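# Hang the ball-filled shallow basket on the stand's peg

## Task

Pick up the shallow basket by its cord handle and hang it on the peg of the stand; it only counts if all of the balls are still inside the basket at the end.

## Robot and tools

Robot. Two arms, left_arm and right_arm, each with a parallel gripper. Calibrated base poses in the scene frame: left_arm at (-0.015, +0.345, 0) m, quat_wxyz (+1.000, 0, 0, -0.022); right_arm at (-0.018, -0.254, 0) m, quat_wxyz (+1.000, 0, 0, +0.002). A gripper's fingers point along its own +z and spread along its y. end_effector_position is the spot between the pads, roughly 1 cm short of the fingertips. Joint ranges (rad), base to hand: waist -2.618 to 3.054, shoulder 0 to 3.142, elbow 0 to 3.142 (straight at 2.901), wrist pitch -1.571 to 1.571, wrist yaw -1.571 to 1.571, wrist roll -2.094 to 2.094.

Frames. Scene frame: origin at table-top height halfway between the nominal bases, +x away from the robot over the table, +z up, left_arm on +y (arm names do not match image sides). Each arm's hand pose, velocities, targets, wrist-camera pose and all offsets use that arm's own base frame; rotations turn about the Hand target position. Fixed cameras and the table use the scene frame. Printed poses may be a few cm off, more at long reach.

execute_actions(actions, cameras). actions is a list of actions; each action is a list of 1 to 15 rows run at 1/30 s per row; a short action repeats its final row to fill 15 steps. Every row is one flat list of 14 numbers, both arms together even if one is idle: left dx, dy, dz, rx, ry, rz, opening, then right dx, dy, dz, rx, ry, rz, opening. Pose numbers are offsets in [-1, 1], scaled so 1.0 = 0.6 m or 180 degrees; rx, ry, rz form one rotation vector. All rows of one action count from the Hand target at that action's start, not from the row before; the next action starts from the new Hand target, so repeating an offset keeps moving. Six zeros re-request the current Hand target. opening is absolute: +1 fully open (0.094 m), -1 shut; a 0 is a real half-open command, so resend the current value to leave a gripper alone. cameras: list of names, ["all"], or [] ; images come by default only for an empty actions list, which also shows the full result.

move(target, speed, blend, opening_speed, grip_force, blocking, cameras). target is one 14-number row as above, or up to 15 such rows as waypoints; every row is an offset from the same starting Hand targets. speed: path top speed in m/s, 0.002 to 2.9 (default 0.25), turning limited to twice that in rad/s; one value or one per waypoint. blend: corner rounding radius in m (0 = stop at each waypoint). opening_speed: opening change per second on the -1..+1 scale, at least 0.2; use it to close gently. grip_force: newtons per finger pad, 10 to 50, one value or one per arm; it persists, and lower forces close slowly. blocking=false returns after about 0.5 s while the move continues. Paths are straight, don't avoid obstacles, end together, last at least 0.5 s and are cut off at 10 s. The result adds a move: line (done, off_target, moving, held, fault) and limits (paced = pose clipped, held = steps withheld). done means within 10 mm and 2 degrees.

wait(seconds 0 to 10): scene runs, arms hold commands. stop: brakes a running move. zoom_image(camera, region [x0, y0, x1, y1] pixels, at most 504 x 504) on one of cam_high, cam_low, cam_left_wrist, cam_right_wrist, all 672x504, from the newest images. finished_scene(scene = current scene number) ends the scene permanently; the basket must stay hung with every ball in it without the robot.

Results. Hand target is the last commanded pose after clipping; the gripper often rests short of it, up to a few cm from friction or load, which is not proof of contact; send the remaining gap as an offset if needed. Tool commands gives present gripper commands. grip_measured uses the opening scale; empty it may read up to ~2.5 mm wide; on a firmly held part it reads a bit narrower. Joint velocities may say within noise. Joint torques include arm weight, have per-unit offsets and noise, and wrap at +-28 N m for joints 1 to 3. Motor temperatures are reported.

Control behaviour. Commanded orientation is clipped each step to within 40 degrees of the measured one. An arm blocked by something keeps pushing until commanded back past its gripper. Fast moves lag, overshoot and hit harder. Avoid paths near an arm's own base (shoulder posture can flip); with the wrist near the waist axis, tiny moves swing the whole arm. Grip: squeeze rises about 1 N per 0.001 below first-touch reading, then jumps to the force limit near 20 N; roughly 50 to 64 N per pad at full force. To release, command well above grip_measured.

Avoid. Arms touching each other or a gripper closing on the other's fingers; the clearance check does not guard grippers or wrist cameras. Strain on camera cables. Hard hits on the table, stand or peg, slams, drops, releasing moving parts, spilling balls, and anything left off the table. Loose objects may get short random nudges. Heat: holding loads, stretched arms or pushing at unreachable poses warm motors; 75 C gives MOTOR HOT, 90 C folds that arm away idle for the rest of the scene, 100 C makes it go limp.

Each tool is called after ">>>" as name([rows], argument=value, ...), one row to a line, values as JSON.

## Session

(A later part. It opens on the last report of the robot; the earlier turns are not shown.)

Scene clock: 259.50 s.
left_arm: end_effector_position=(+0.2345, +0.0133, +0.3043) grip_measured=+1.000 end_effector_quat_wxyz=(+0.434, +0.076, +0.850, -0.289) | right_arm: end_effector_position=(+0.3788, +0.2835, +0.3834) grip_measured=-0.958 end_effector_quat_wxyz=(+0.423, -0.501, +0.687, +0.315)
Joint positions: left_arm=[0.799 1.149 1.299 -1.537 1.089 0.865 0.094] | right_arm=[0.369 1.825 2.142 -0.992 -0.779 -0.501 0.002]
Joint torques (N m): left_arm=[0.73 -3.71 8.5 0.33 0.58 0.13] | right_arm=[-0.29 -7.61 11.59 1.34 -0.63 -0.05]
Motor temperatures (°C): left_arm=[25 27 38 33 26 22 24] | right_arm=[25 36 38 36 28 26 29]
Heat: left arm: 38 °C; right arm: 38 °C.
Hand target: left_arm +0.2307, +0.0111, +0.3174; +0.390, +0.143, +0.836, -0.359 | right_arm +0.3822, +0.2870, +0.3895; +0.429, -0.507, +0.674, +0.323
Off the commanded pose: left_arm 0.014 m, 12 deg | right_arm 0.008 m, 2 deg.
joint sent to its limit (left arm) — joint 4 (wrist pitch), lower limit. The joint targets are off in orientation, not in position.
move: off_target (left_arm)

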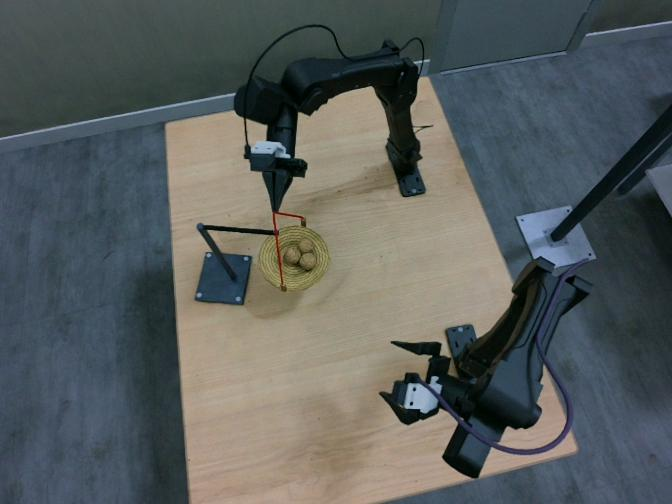

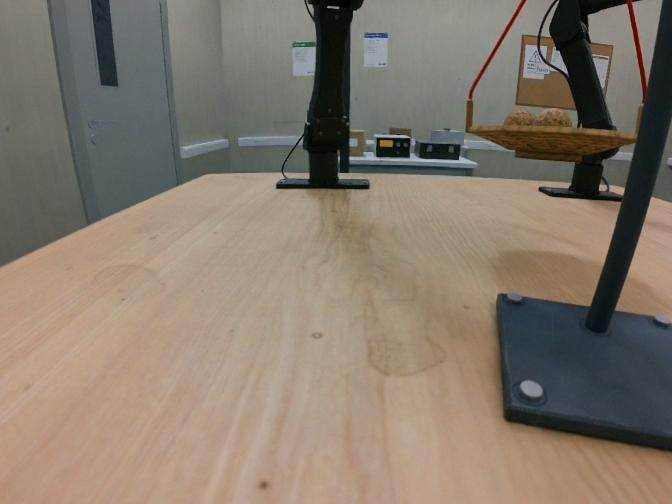

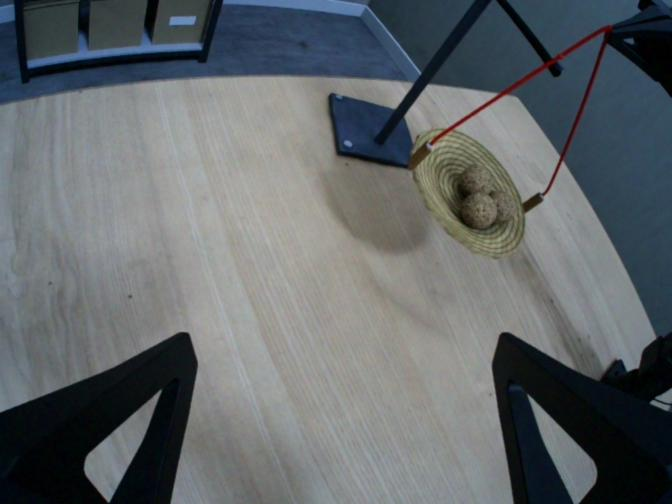

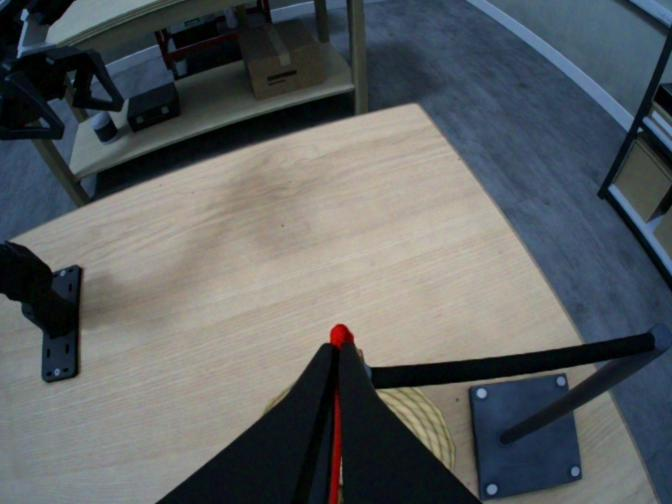

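>>> move(target=[0,0,0,0,0,0,1, -0.005,0.017,-0.03,0,0,0.044,-1], speed=0.05, cameras=["all"])

>>> zoom_image(camera="cam_left_wrist", region=[350, 0, 672, 241])

>>> zoom_image(camera="cam_high", region=[180, 160, 390, 320])

Scene clock: 267.47 s.
left_arm: end_effector_position=(+0.2345, +0.0133, +0.3043) grip_measured=+1.000 end_effector_quat_wxyz=(+0.434, +0.076, +0.850, -0.289) | right_arm: end_effector_position=(+0.3758, +0.2941, +0.3673) grip_measured=-0.958 end_effector_quat_wxyz=(+0.402, -0.548, +0.650, +0.341)
Joint positions: left_arm=[0.799 1.149 1.299 -1.537 1.089 0.865 0.094] | right_arm=[0.366 1.906 2.202 -1.069 -0.882 -0.642 0.002]
Joint torques (N m): left_arm=[0.75 -3.71 8.5 0.34 0.58 0.13] | right_arm=[-0.38 -8.06 11.47 1.18 -0.76 -0.04]
Heat: left arm: 38 °C; right arm: 40 °C.
Hand target: left_arm +0.2307, +0.0111, +0.3174; +0.390, +0.143, +0.836, -0.359 | right_arm +0.3792, +0.2973, +0.3714; +0.406, -0.552, +0.637, +0.352
Off the commanded pose: left_arm 0.014 m, 12 deg | right_arm 0.006 m, 2 deg.
joint sent to its limit (left arm) — joint 4 (wrist pitch), lower limit. The joint targets are off in orientation, not in position.
move: off_target (left_arm)

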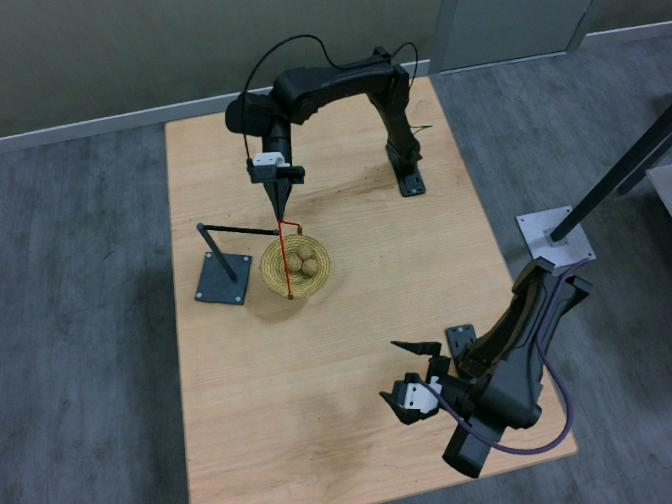

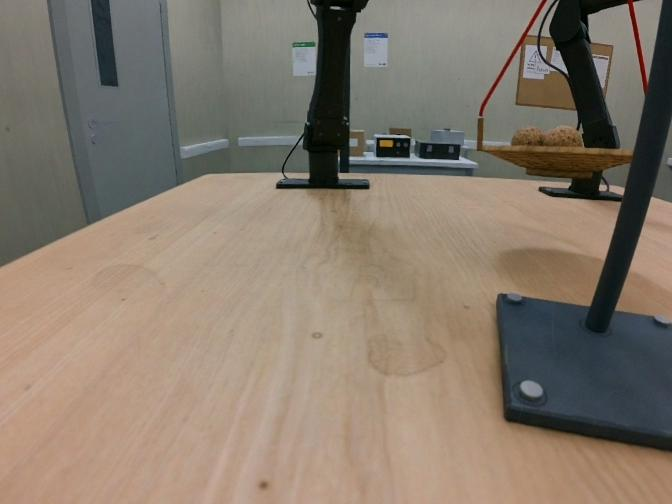

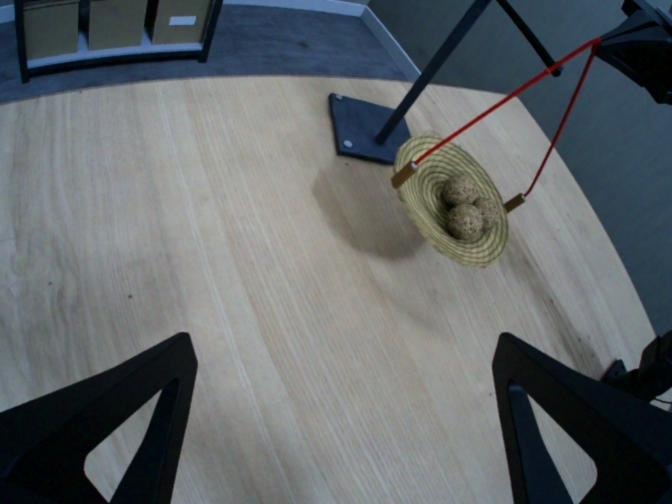

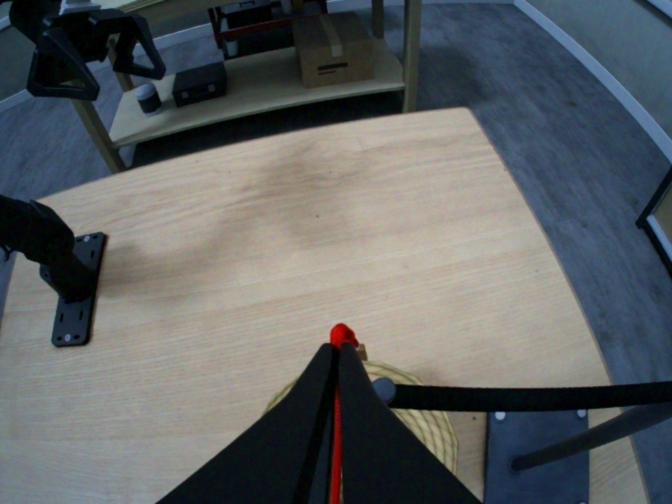

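Scaled by 1.565 from the camera's 672x504 image, which has a finer 960x720 frame.

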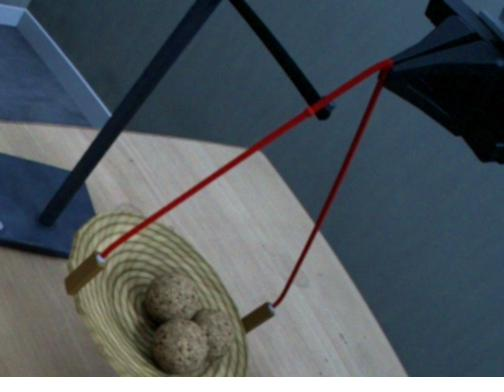

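Scaled by 2.400 from the camera's 672x504 image, which has a finer 960x720 frame.

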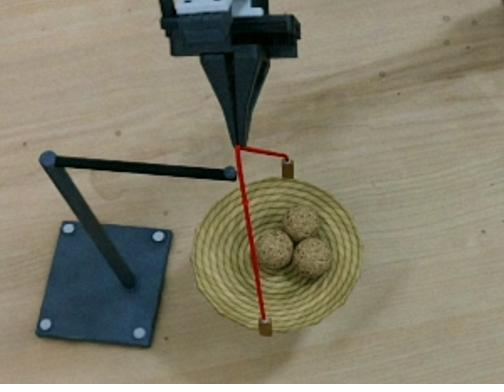

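>>> move(target=[0,0,0,0,0,0,1, 0.083,-0.018,0.0,0,0,0,-1], speed=0.05, cameras=["all"])

>>> zoom_image(camera="cam_left_wrist", region=[350, 0, 672, 241])

>>> zoom_image(camera="cam_high", region=[180, 160, 390, 320])

Scene clock: 275.77 s.
left_arm: end_effector_position=(+0.2345, +0.0133, +0.3043) grip_measured=+1.000 end_effector_quat_wxyz=(+0.434, +0.076, +0.850, -0.289) | right_arm: end_effector_position=(+0.4252, +0.2837, +0.3744) grip_measured=-0.958 end_effector_quat_wxyz=(+0.414, -0.545, +0.646, +0.339)
Joint positions: left_arm=[0.799 1.149 1.299 -1.537 1.089 0.865 0.094] | right_arm=[0.3 2.245 2.781 -1.328 -0.926 -0.696 0.002]
Joint torques (N m): left_arm=[0.72 -3.71 8.5 0.34 0.58 0.13] | right_arm=[-0.38 -9.52 9.92 1.12 -0.79 -0.04]
Heat: left arm: 38 °C; right arm: 40 °C.
Hand target: left_arm +0.2307, +0.0111, +0.3174; +0.390, +0.143, +0.836, -0.359 | right_arm +0.4290, +0.2864, +0.3716; +0.406, -0.552, +0.637, +0.352
Off the commanded pose: left_arm 0.014 m, 12 deg | right_arm 0.006 m, 2 deg.
joint sent to its limit (left arm) — joint 4 (wrist pitch), lower limit. The joint targets are off in orientation, not in position.
move: off_target (left_arm)

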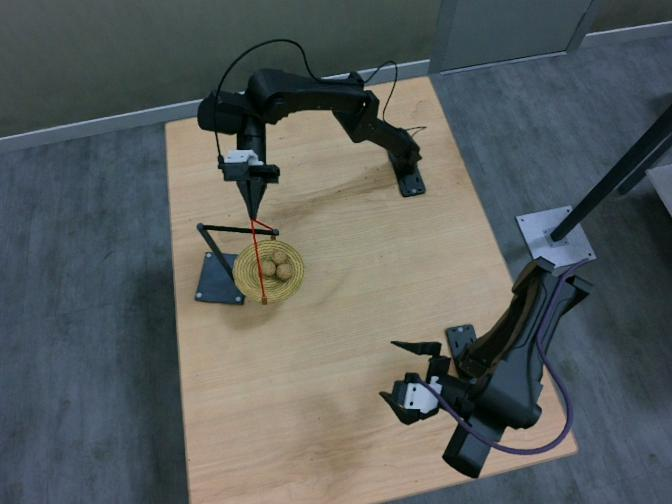

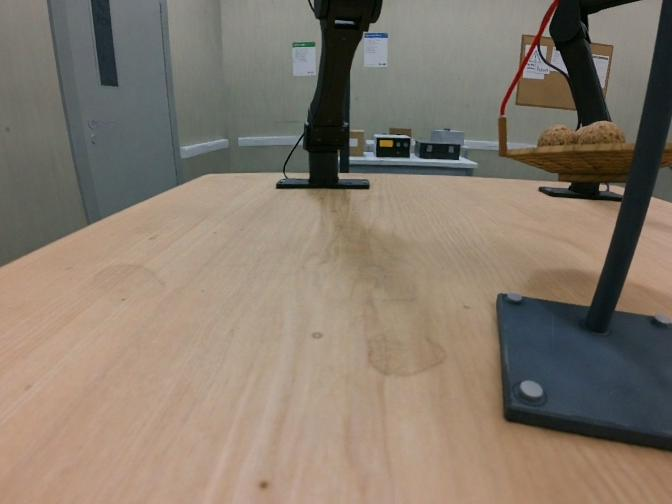

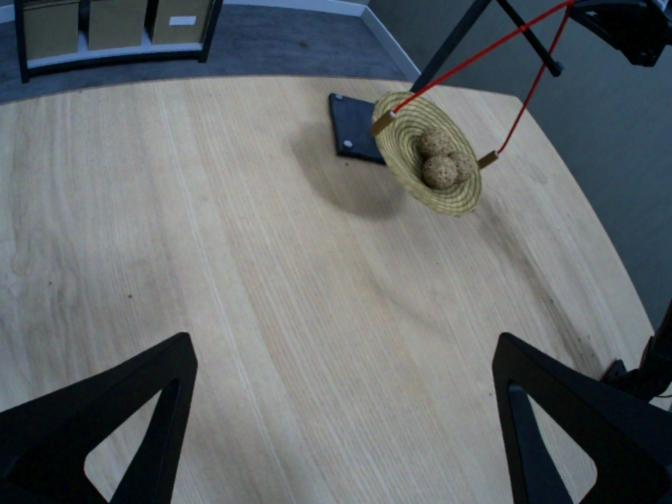

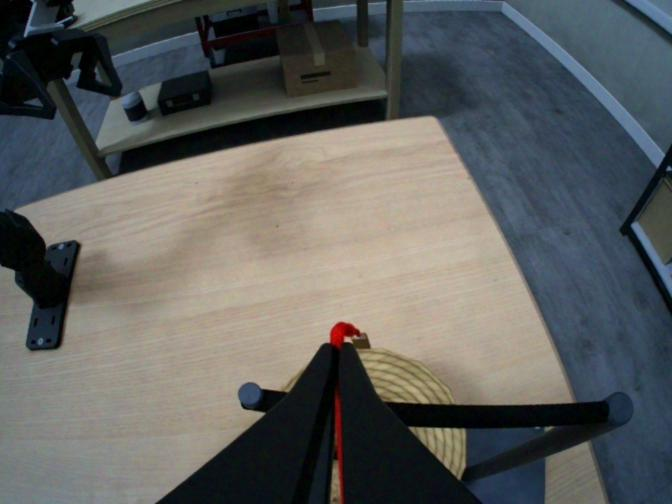

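Scaled by 1.565 from the camera's 672x504 image, which has a finer 960x720 frame.

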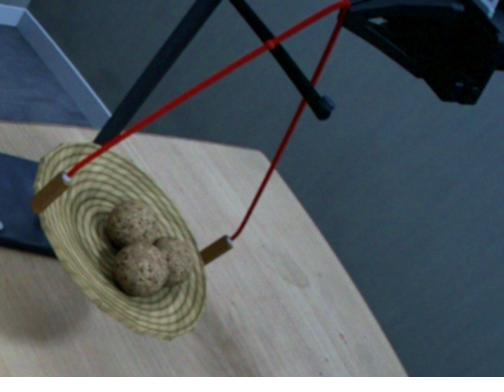

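Scaled by 2.400 from the camera's 672x504 image, which has a finer 960x720 frame.

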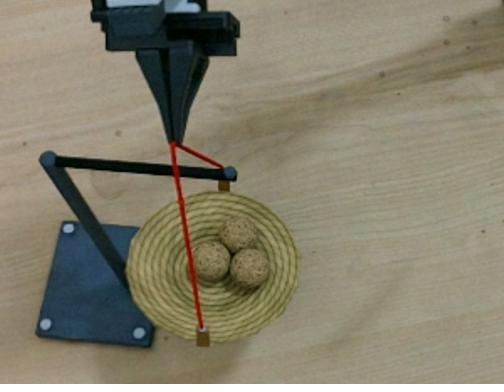

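>>> zoom_image(camera="cam_left_wrist", region=[490, 0, 610, 90])

>>> zoom_image(camera="cam_high", region=[230, 200, 310, 260])

>>> zoom_image(camera="cam_right_wrist", region=[220, 300, 472, 489])

Scaled by 4.200 from the camera's 672x504 image, which has a finer 960x720 frame.

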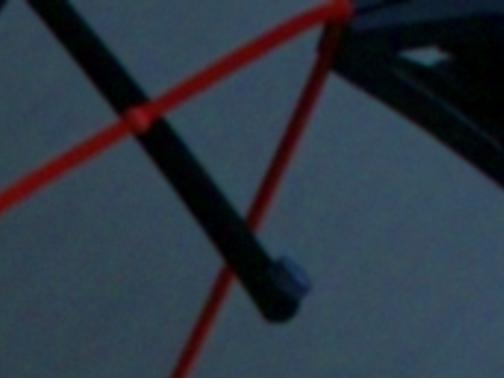

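Scaled by 6.300 from the camera's 672x504 image, which has a finer 960x720 frame.

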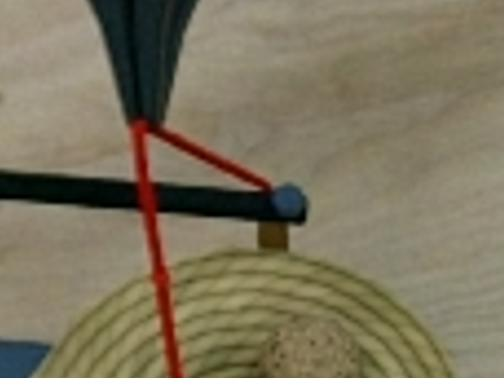

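Scaled by 2.000 from the camera's 672x504 image, which has a finer 960x720 frame.

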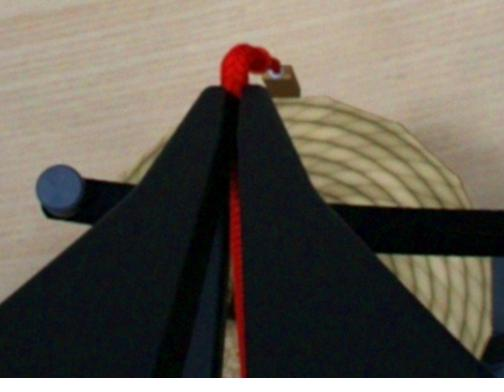

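>>> move(target=[0,0,0,0,0,0,1, 0.0,-0.005,-0.05,0,0,0,-1], speed=0.04, cameras=["all"])

>>> zoom_image(camera="cam_left_wrist", region=[470, 0, 630, 120])

>>> zoom_image(camera="cam_high", region=[180, 180, 330, 320])

>>> zoom_image(camera="cam_right_wrist", region=[220, 300, 472, 489])

Scene clock: 284.03 s.
left_arm: end_effector_position=(+0.2345, +0.0133, +0.3043) grip_measured=+1.000 end_effector_quat_wxyz=(+0.434, +0.076, +0.850, -0.289) | right_arm: end_effector_position=(+0.4332, +0.2883, +0.3348) grip_measured=-0.958 end_effector_quat_wxyz=(+0.401, -0.555, +0.637, +0.354)
Joint positions: left_arm=[0.799 1.149 1.299 -1.537 1.089 0.865 0.094] | right_arm=[0.296 2.161 2.448 -1.14 -0.967 -0.749 0.002]
Joint torques (N m): left_arm=[0.73 -3.7 8.51 0.34 0.58 0.13] | right_arm=[-0.51 -15.2 5.49 1.09 -0.42 0.07]
Heat: left arm: 38 °C; right arm: 40 °C.
Hand target: left_arm +0.2307, +0.0111, +0.3174; +0.390, +0.143, +0.836, -0.359 | right_arm +0.4290, +0.2835, +0.3415; +0.406, -0.552, +0.637, +0.352
Off the commanded pose: left_arm 0.014 m, 12 deg | right_arm 0.009 m, 1 deg.
joint sent to its limit (left arm) — joint 4 (wrist pitch), lower limit. The joint targets are off in orientation, not in position.
move: off_target (left_arm)

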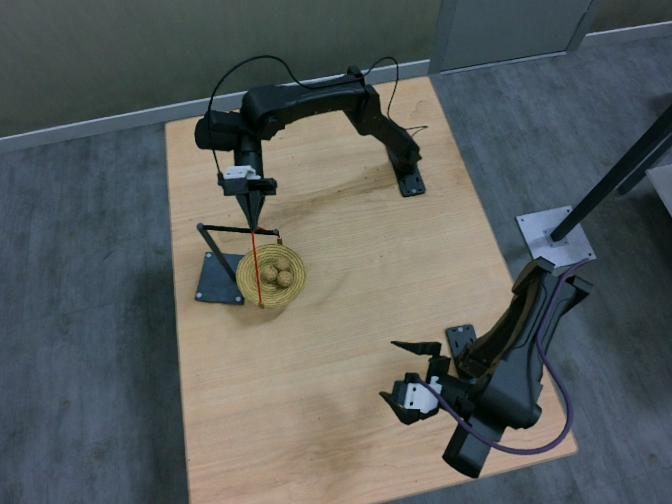

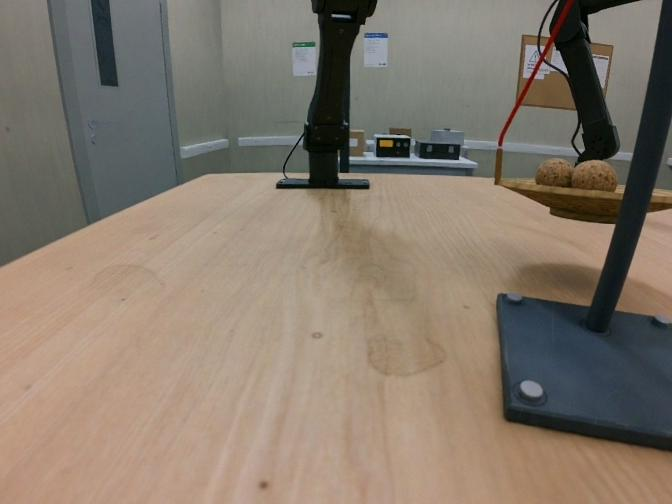

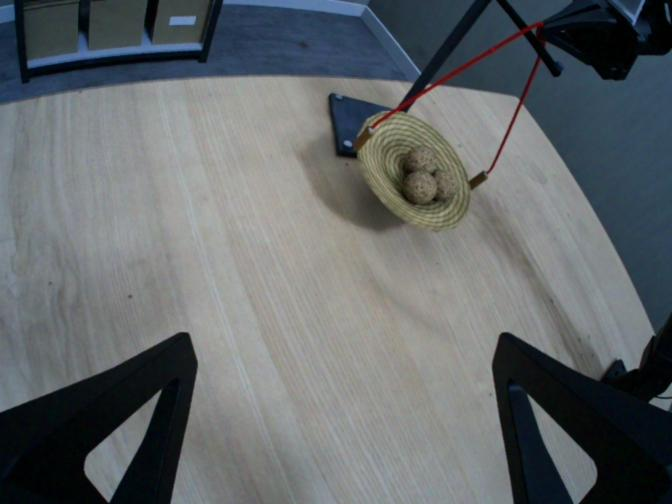

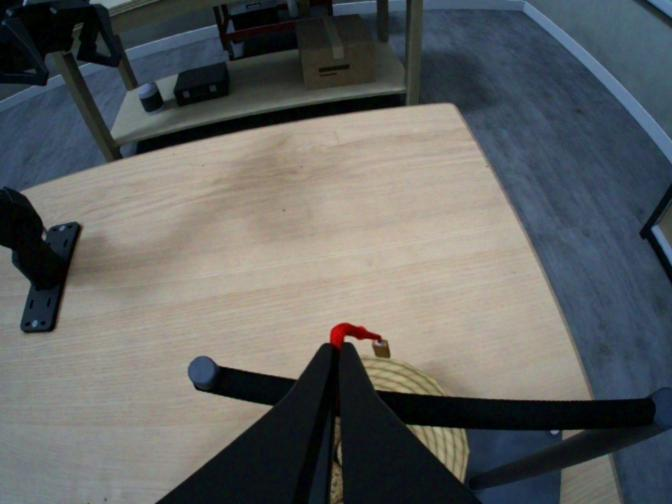

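Scaled by 3.150 from the camera's 672x504 image, which has a finer 960x720 frame.

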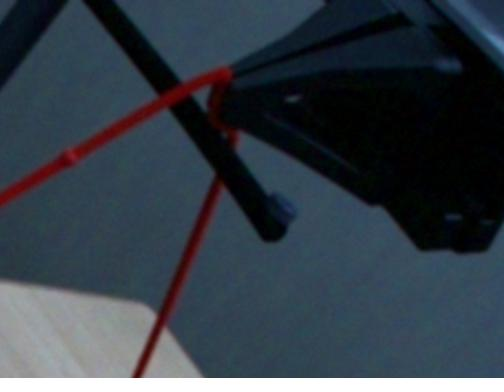

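Scaled by 3.360 from the camera's 672x504 image, which has a finer 960x720 frame.

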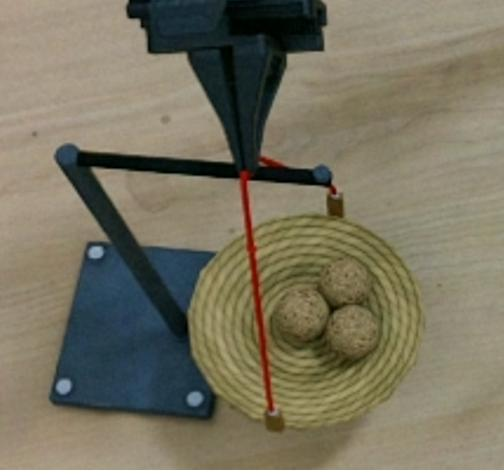

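Scaled by 2.000 from the camera's 672x504 image, which has a finer 960x720 frame.

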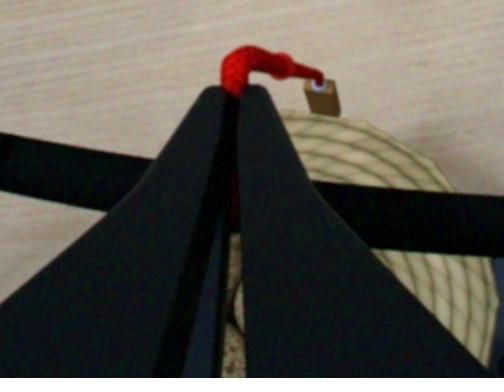

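>>> move(target=[0,0,0,0,0,0,1, -0.012,-0.018,0.003,0,0,0,-1], speed=0.04, cameras=["all"])

>>> zoom_image(camera="cam_left_wrist", region=[470, 0, 630, 120])

>>> zoom_image(camera="cam_right_wrist", region=[220, 300, 472, 489])

Scene clock: 294.13 s.
left_arm: end_effector_position=(+0.2345, +0.0133, +0.3043) grip_measured=+1.000 end_effector_quat_wxyz=(+0.434, +0.076, +0.850, -0.289) | right_arm: end_effector_position=(+0.4325, +0.2751, +0.3264) grip_measured=-0.958 end_effector_quat_wxyz=(+0.393, -0.548, +0.651, +0.350)
Joint positions: left_arm=[0.799 1.149 1.299 -1.537 1.089 0.865 0.094] | right_arm=[0.272 2.123 2.37 -1.137 -0.96 -0.763 0.002]
Joint torques (N m): left_arm=[0.72 -3.7 8.49 0.33 0.58 0.12] | right_arm=[-0.21 -15.86 6.65 1.02 -0.66 -0.05]
Heat: left arm: 38 °C; right arm: 38 °C.
Hand target: left_arm +0.2307, +0.0111, +0.3174; +0.390, +0.143, +0.836, -0.359 | right_arm +0.4218, +0.2727, +0.3433; +0.406, -0.552, +0.637, +0.352
Off the commanded pose: left_arm 0.014 m, 12 deg | right_arm 0.020 m, 2 deg.
joint sent to its limit (left arm) — joint 4 (wrist pitch), lower limit. The joint targets are off in orientation, not in position.
move: off_target (left_arm, right_arm)

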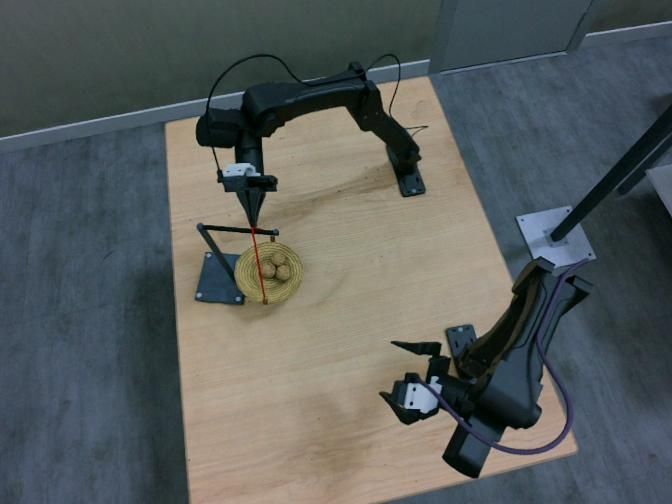

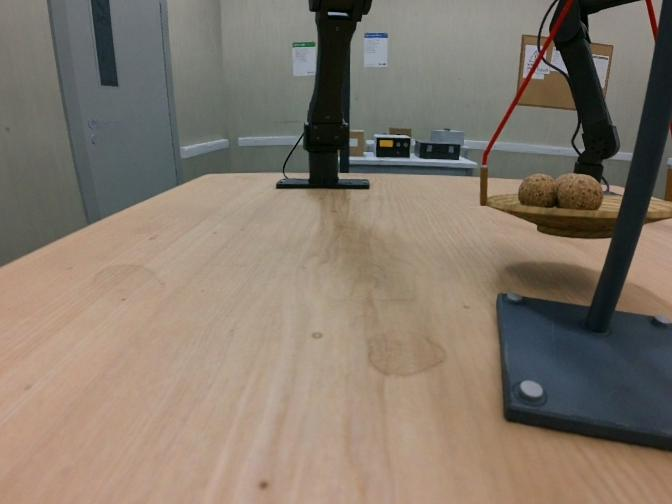

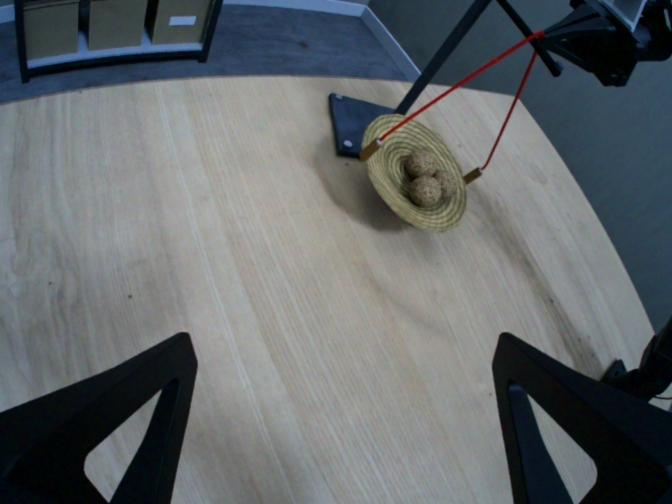

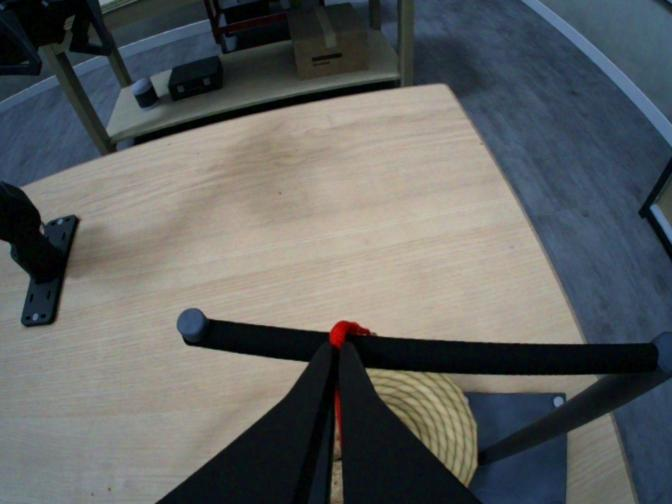

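Scaled by 3.150 from the camera's 672x504 image, which has a finer 960x720 frame.

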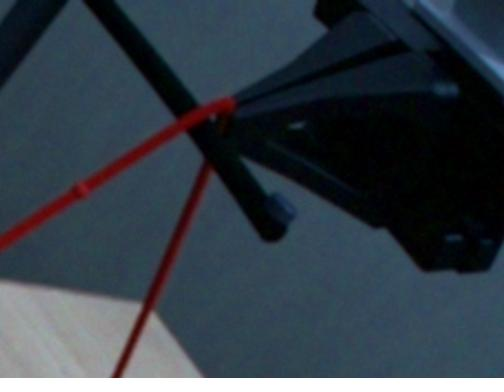

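Scaled by 2.000 from the camera's 672x504 image, which has a finer 960x720 frame.

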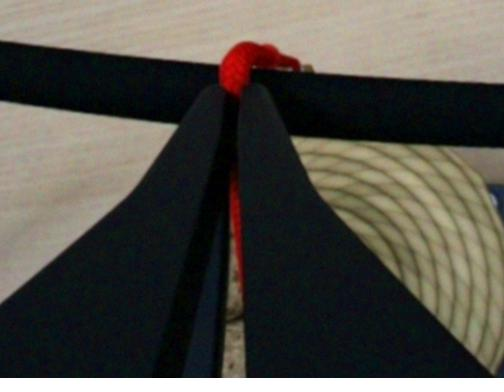

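>>> move(target=[0,0,0,0,0,0,1, -0.005,0.003,-0.015,0,0,0,-1], speed=0.03, cameras=["cam_left_wrist","cam_high","cam_right_wrist"])

>>> zoom_image(camera="cam_left_wrist", region=[470, 0, 630, 120])

>>> zoom_image(camera="cam_high", region=[180, 180, 330, 320])

>>> zoom_image(camera="cam_right_wrist", region=[220, 300, 472, 489])

Scene clock: 299.93 s.
left_arm: end_effector_position=(+0.2345, +0.0133, +0.3043) grip_measured=+1.000 end_effector_quat_wxyz=(+0.434, +0.076, +0.850, -0.289) | right_arm: end_effector_position=(+0.4300, +0.2740, +0.3203) grip_measured=-0.958 end_effector_quat_wxyz=(+0.396, -0.548, +0.649, +0.349)
Joint positions: left_arm=[0.799 1.149 1.299 -1.537 1.089 0.865 0.094] | right_arm=[0.271 2.078 2.268 -1.073 -0.961 -0.764 0.002]
Joint torques (N m): left_arm=[0.75 -3.71 8.5 0.34 0.59 0.13] | right_arm=[0.29 -15.6 6.12 1.08 -0.61 0.03]
Heat: left arm: 38 °C; right arm: 37 °C.
Hand target: left_arm +0.2307, +0.0111, +0.3174; +0.390, +0.143, +0.836, -0.359 | right_arm +0.4188, +0.2745, +0.3342; +0.406, -0.552, +0.638, +0.352
Off the commanded pose: left_arm 0.014 m, 12 deg | right_arm 0.018 m, 2 deg.
joint sent to its limit (left arm) — joint 4 (wrist pitch), lower limit. The joint targets are off in orientation, not in position.
move: off_target (left_arm, right_arm)
Images, in order (width x height): cam_high 672x504, cam_left_wrist 672x504, cam_right_wrist 672x504.

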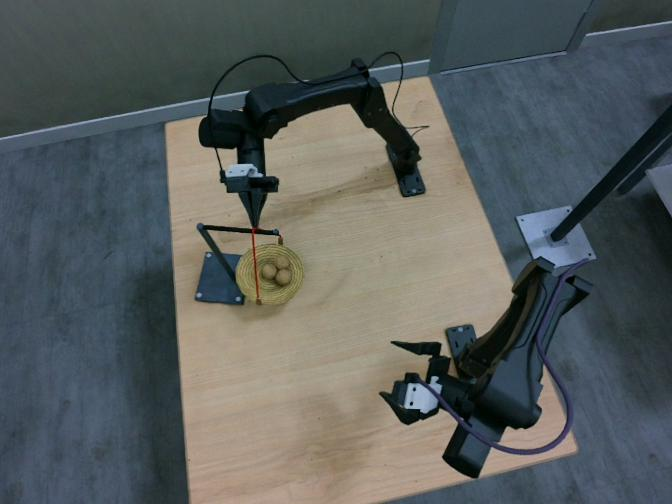

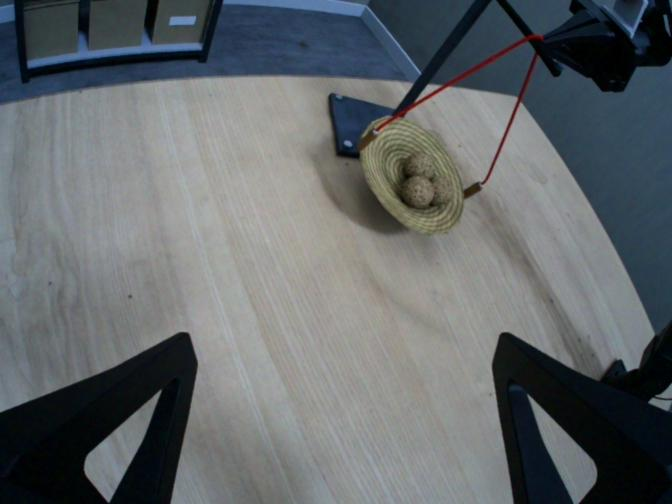

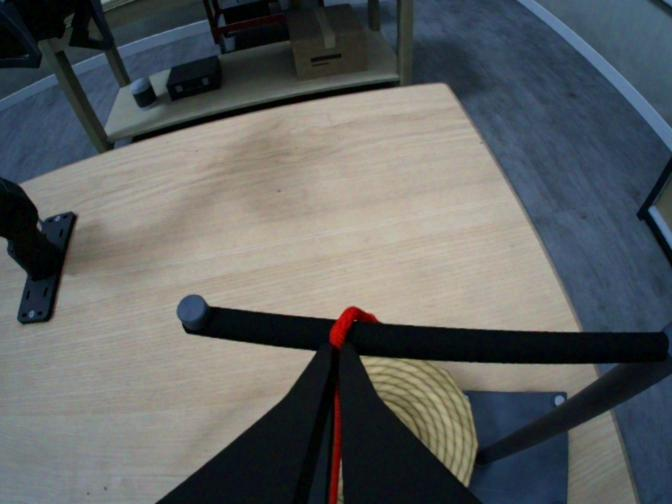

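Scaled by 3.150 from the camera's 672x504 image, which has a finer 960x720 frame.

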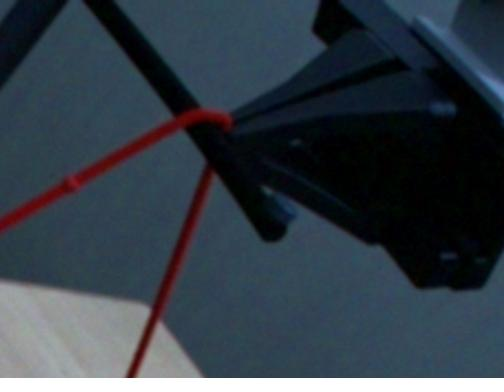

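Scaled by 3.360 from the camera's 672x504 image, which has a finer 960x720 frame.

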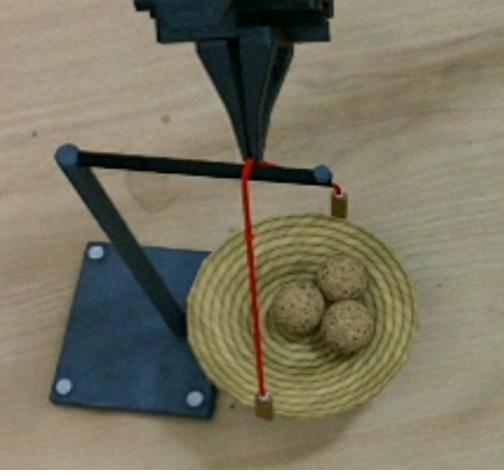

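Scaled by 2.000 from the camera's 672x504 image, which has a finer 960x720 frame.

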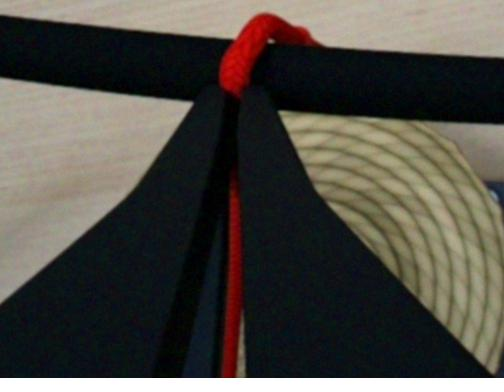

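>>> move([
  [0,0,0,0,0,0,1, -0.005,0.0,0.03,0,0,0,-1],
  [0,0,0,0,0,0,1, -0.005,0.016,0.03,0,0,0,-1],
], speed=0.03, cameras=["cam_left_wrist","cam_high","cam_right_wrist"])

>>> zoom_image(camera="cam_left_wrist", region=[470, 0, 630, 120])

>>> zoom_image(camera="cam_high", region=[180, 180, 330, 320])

>>> zoom_image(camera="cam_right_wrist", region=[220, 300, 472, 489])

Scene clock: 312.17 s.
left_arm: end_effector_position=(+0.2345, +0.0133, +0.3043) grip_measured=+1.000 end_effector_quat_wxyz=(+0.434, +0.076, +0.850, -0.289) | right_arm: end_effector_position=(+0.4177, +0.2801, +0.3326) grip_measured=-0.958 end_effector_quat_wxyz=(+0.384, -0.546, +0.657, +0.352)
Joint positions: left_arm=[0.799 1.149 1.299 -1.537 1.089 0.865 0.094] | right_arm=[0.295 2.078 2.335 -1.147 -0.94 -0.735 0.002]
Joint torques (N m): left_arm=[0.75 -3.71 8.51 0.33 0.58 0.13] | right_arm=[0.31 -12.41 11.54 1.2 -0.64 0.09]
Heat: left arm: 39 °C; right arm: 37 °C.
Hand target: left_arm +0.2307, +0.0111, +0.3174; +0.390, +0.143, +0.836, -0.359 | right_arm +0.4158, +0.2840, +0.3522; +0.406, -0.552, +0.638, +0.352
Off the commanded pose: left_arm 0.014 m, 12 deg | right_arm 0.020 m, 3 deg.
joint sent to its limit (left arm) — joint 4 (wrist pitch), lower limit. The joint targets are off in orientation, not in position.
move: off_target (left_arm, right_arm)
Images, in order (width x height): cam_high 672x504, cam_left_wrist 672x504, cam_right_wrist 672x504.

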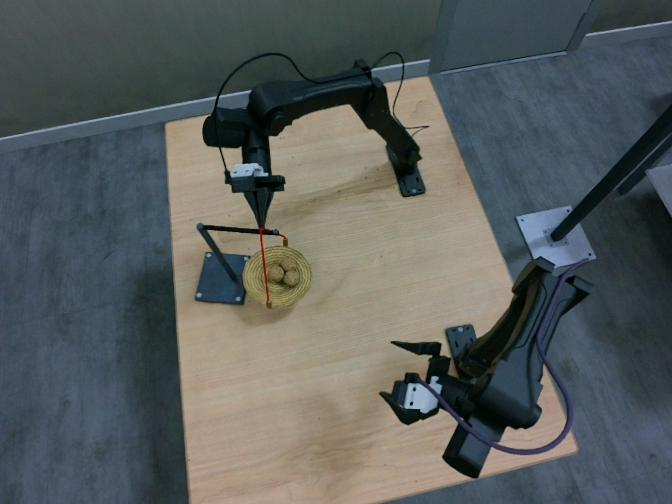

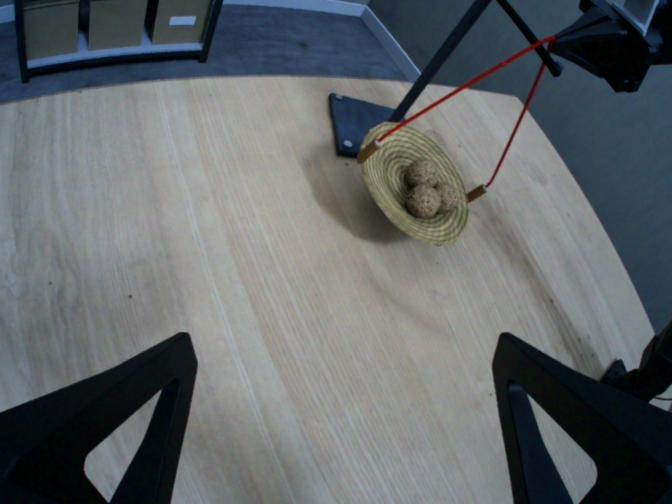

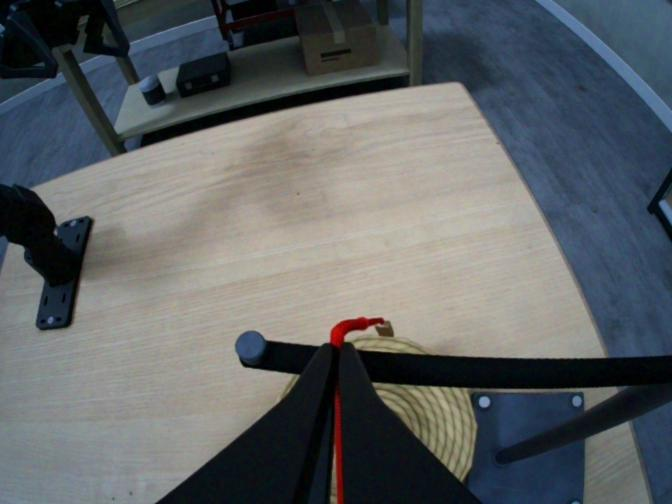

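Scaled by 3.150 from the camera's 672x504 image, which has a finer 960x720 frame.

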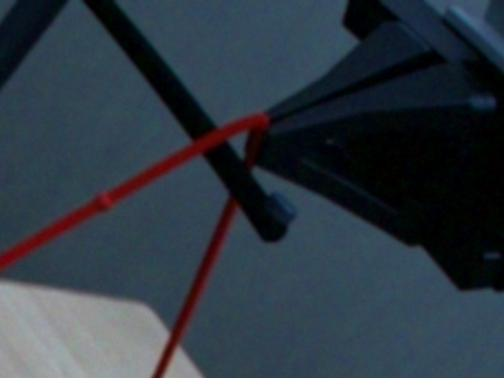

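Scaled by 3.360 from the camera's 672x504 image, which has a finer 960x720 frame.

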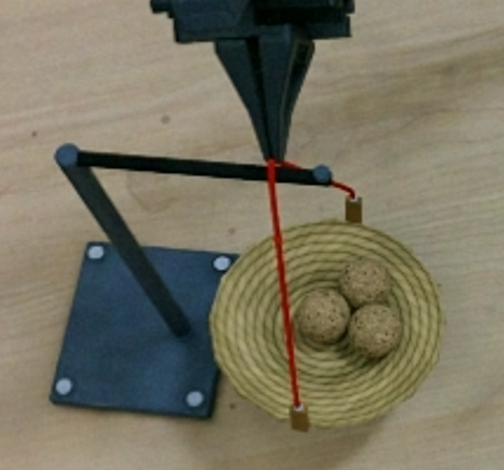

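Scaled by 2.000 from the camera's 672x504 image, which has a finer 960x720 frame.

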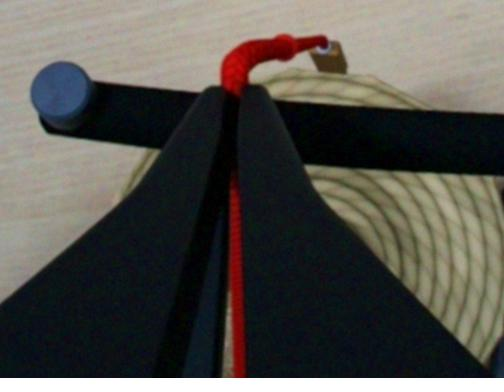

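>>> move(target=[0,0,0,0,0,0,1, 0.02,-0.003,0.002,0,0,0,-1], speed=0.03, cameras=["cam_left_wrist","cam_right_wrist"])

>>> zoom_image(camera="cam_left_wrist", region=[470, 0, 630, 120])

>>> zoom_image(camera="cam_right_wrist", region=[220, 300, 472, 489])

Scene clock: 316.67 s.
left_arm: end_effector_position=(+0.2345, +0.0133, +0.3043) grip_measured=+1.000 end_effector_quat_wxyz=(+0.434, +0.076, +0.850, -0.289) | right_arm: end_effector_position=(+0.4229, +0.2804, +0.3546) grip_measured=-0.958 end_effector_quat_wxyz=(+0.406, -0.551, +0.645, +0.341)
Joint positions: left_arm=[0.799 1.149 1.299 -1.537 1.089 0.865 0.094] | right_arm=[0.292 2.126 2.487 -1.195 -0.939 -0.734 0.002]
Joint torques (N m): left_arm=[0.72 -3.7 8.51 0.33 0.59 0.13] | right_arm=[-0.39 -9.35 10.92 1.09 -0.74 -0.01]
Heat: left arm: 39 °C; right arm: 38 °C.
Hand target: left_arm +0.2307, +0.0111, +0.3174; +0.390, +0.143, +0.836, -0.359 | right_arm +0.4278, +0.2823, +0.3535; +0.406, -0.552, +0.637, +0.352
Off the commanded pose: left_arm 0.014 m, 12 deg | right_arm 0.005 m, 1 deg.
joint sent to its limit (left arm) — joint 4 (wrist pitch), lower limit. The joint targets are off in orientation, not in position.
move: off_target (left_arm)
Images, in order (width x height): cam_left_wrist 672x504, cam_right_wrist 672x504.

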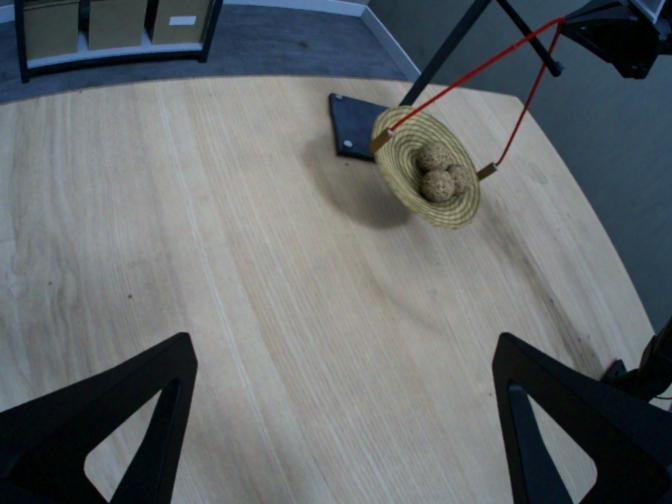

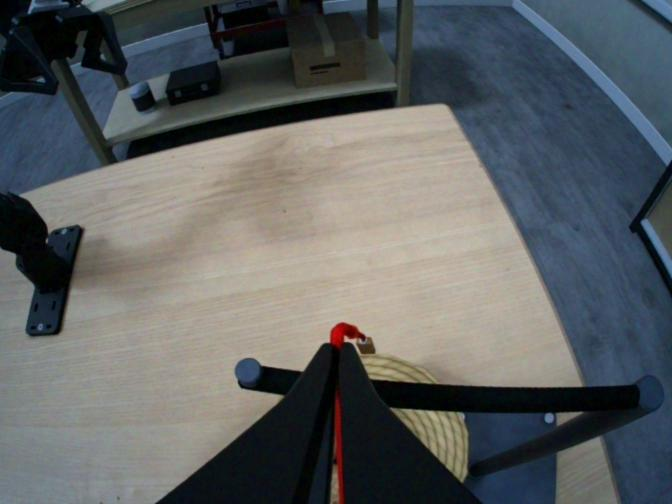

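Scaled by 3.150 from the camera's 672x504 image, which has a finer 960x720 frame.

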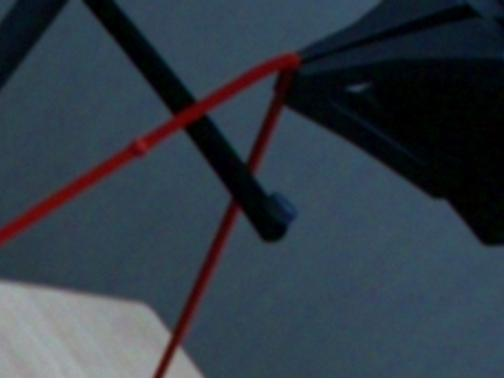

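Scaled by 2.000 from the camera's 672x504 image, which has a finer 960x720 frame.

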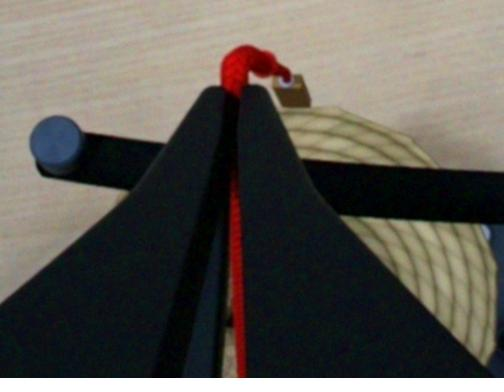

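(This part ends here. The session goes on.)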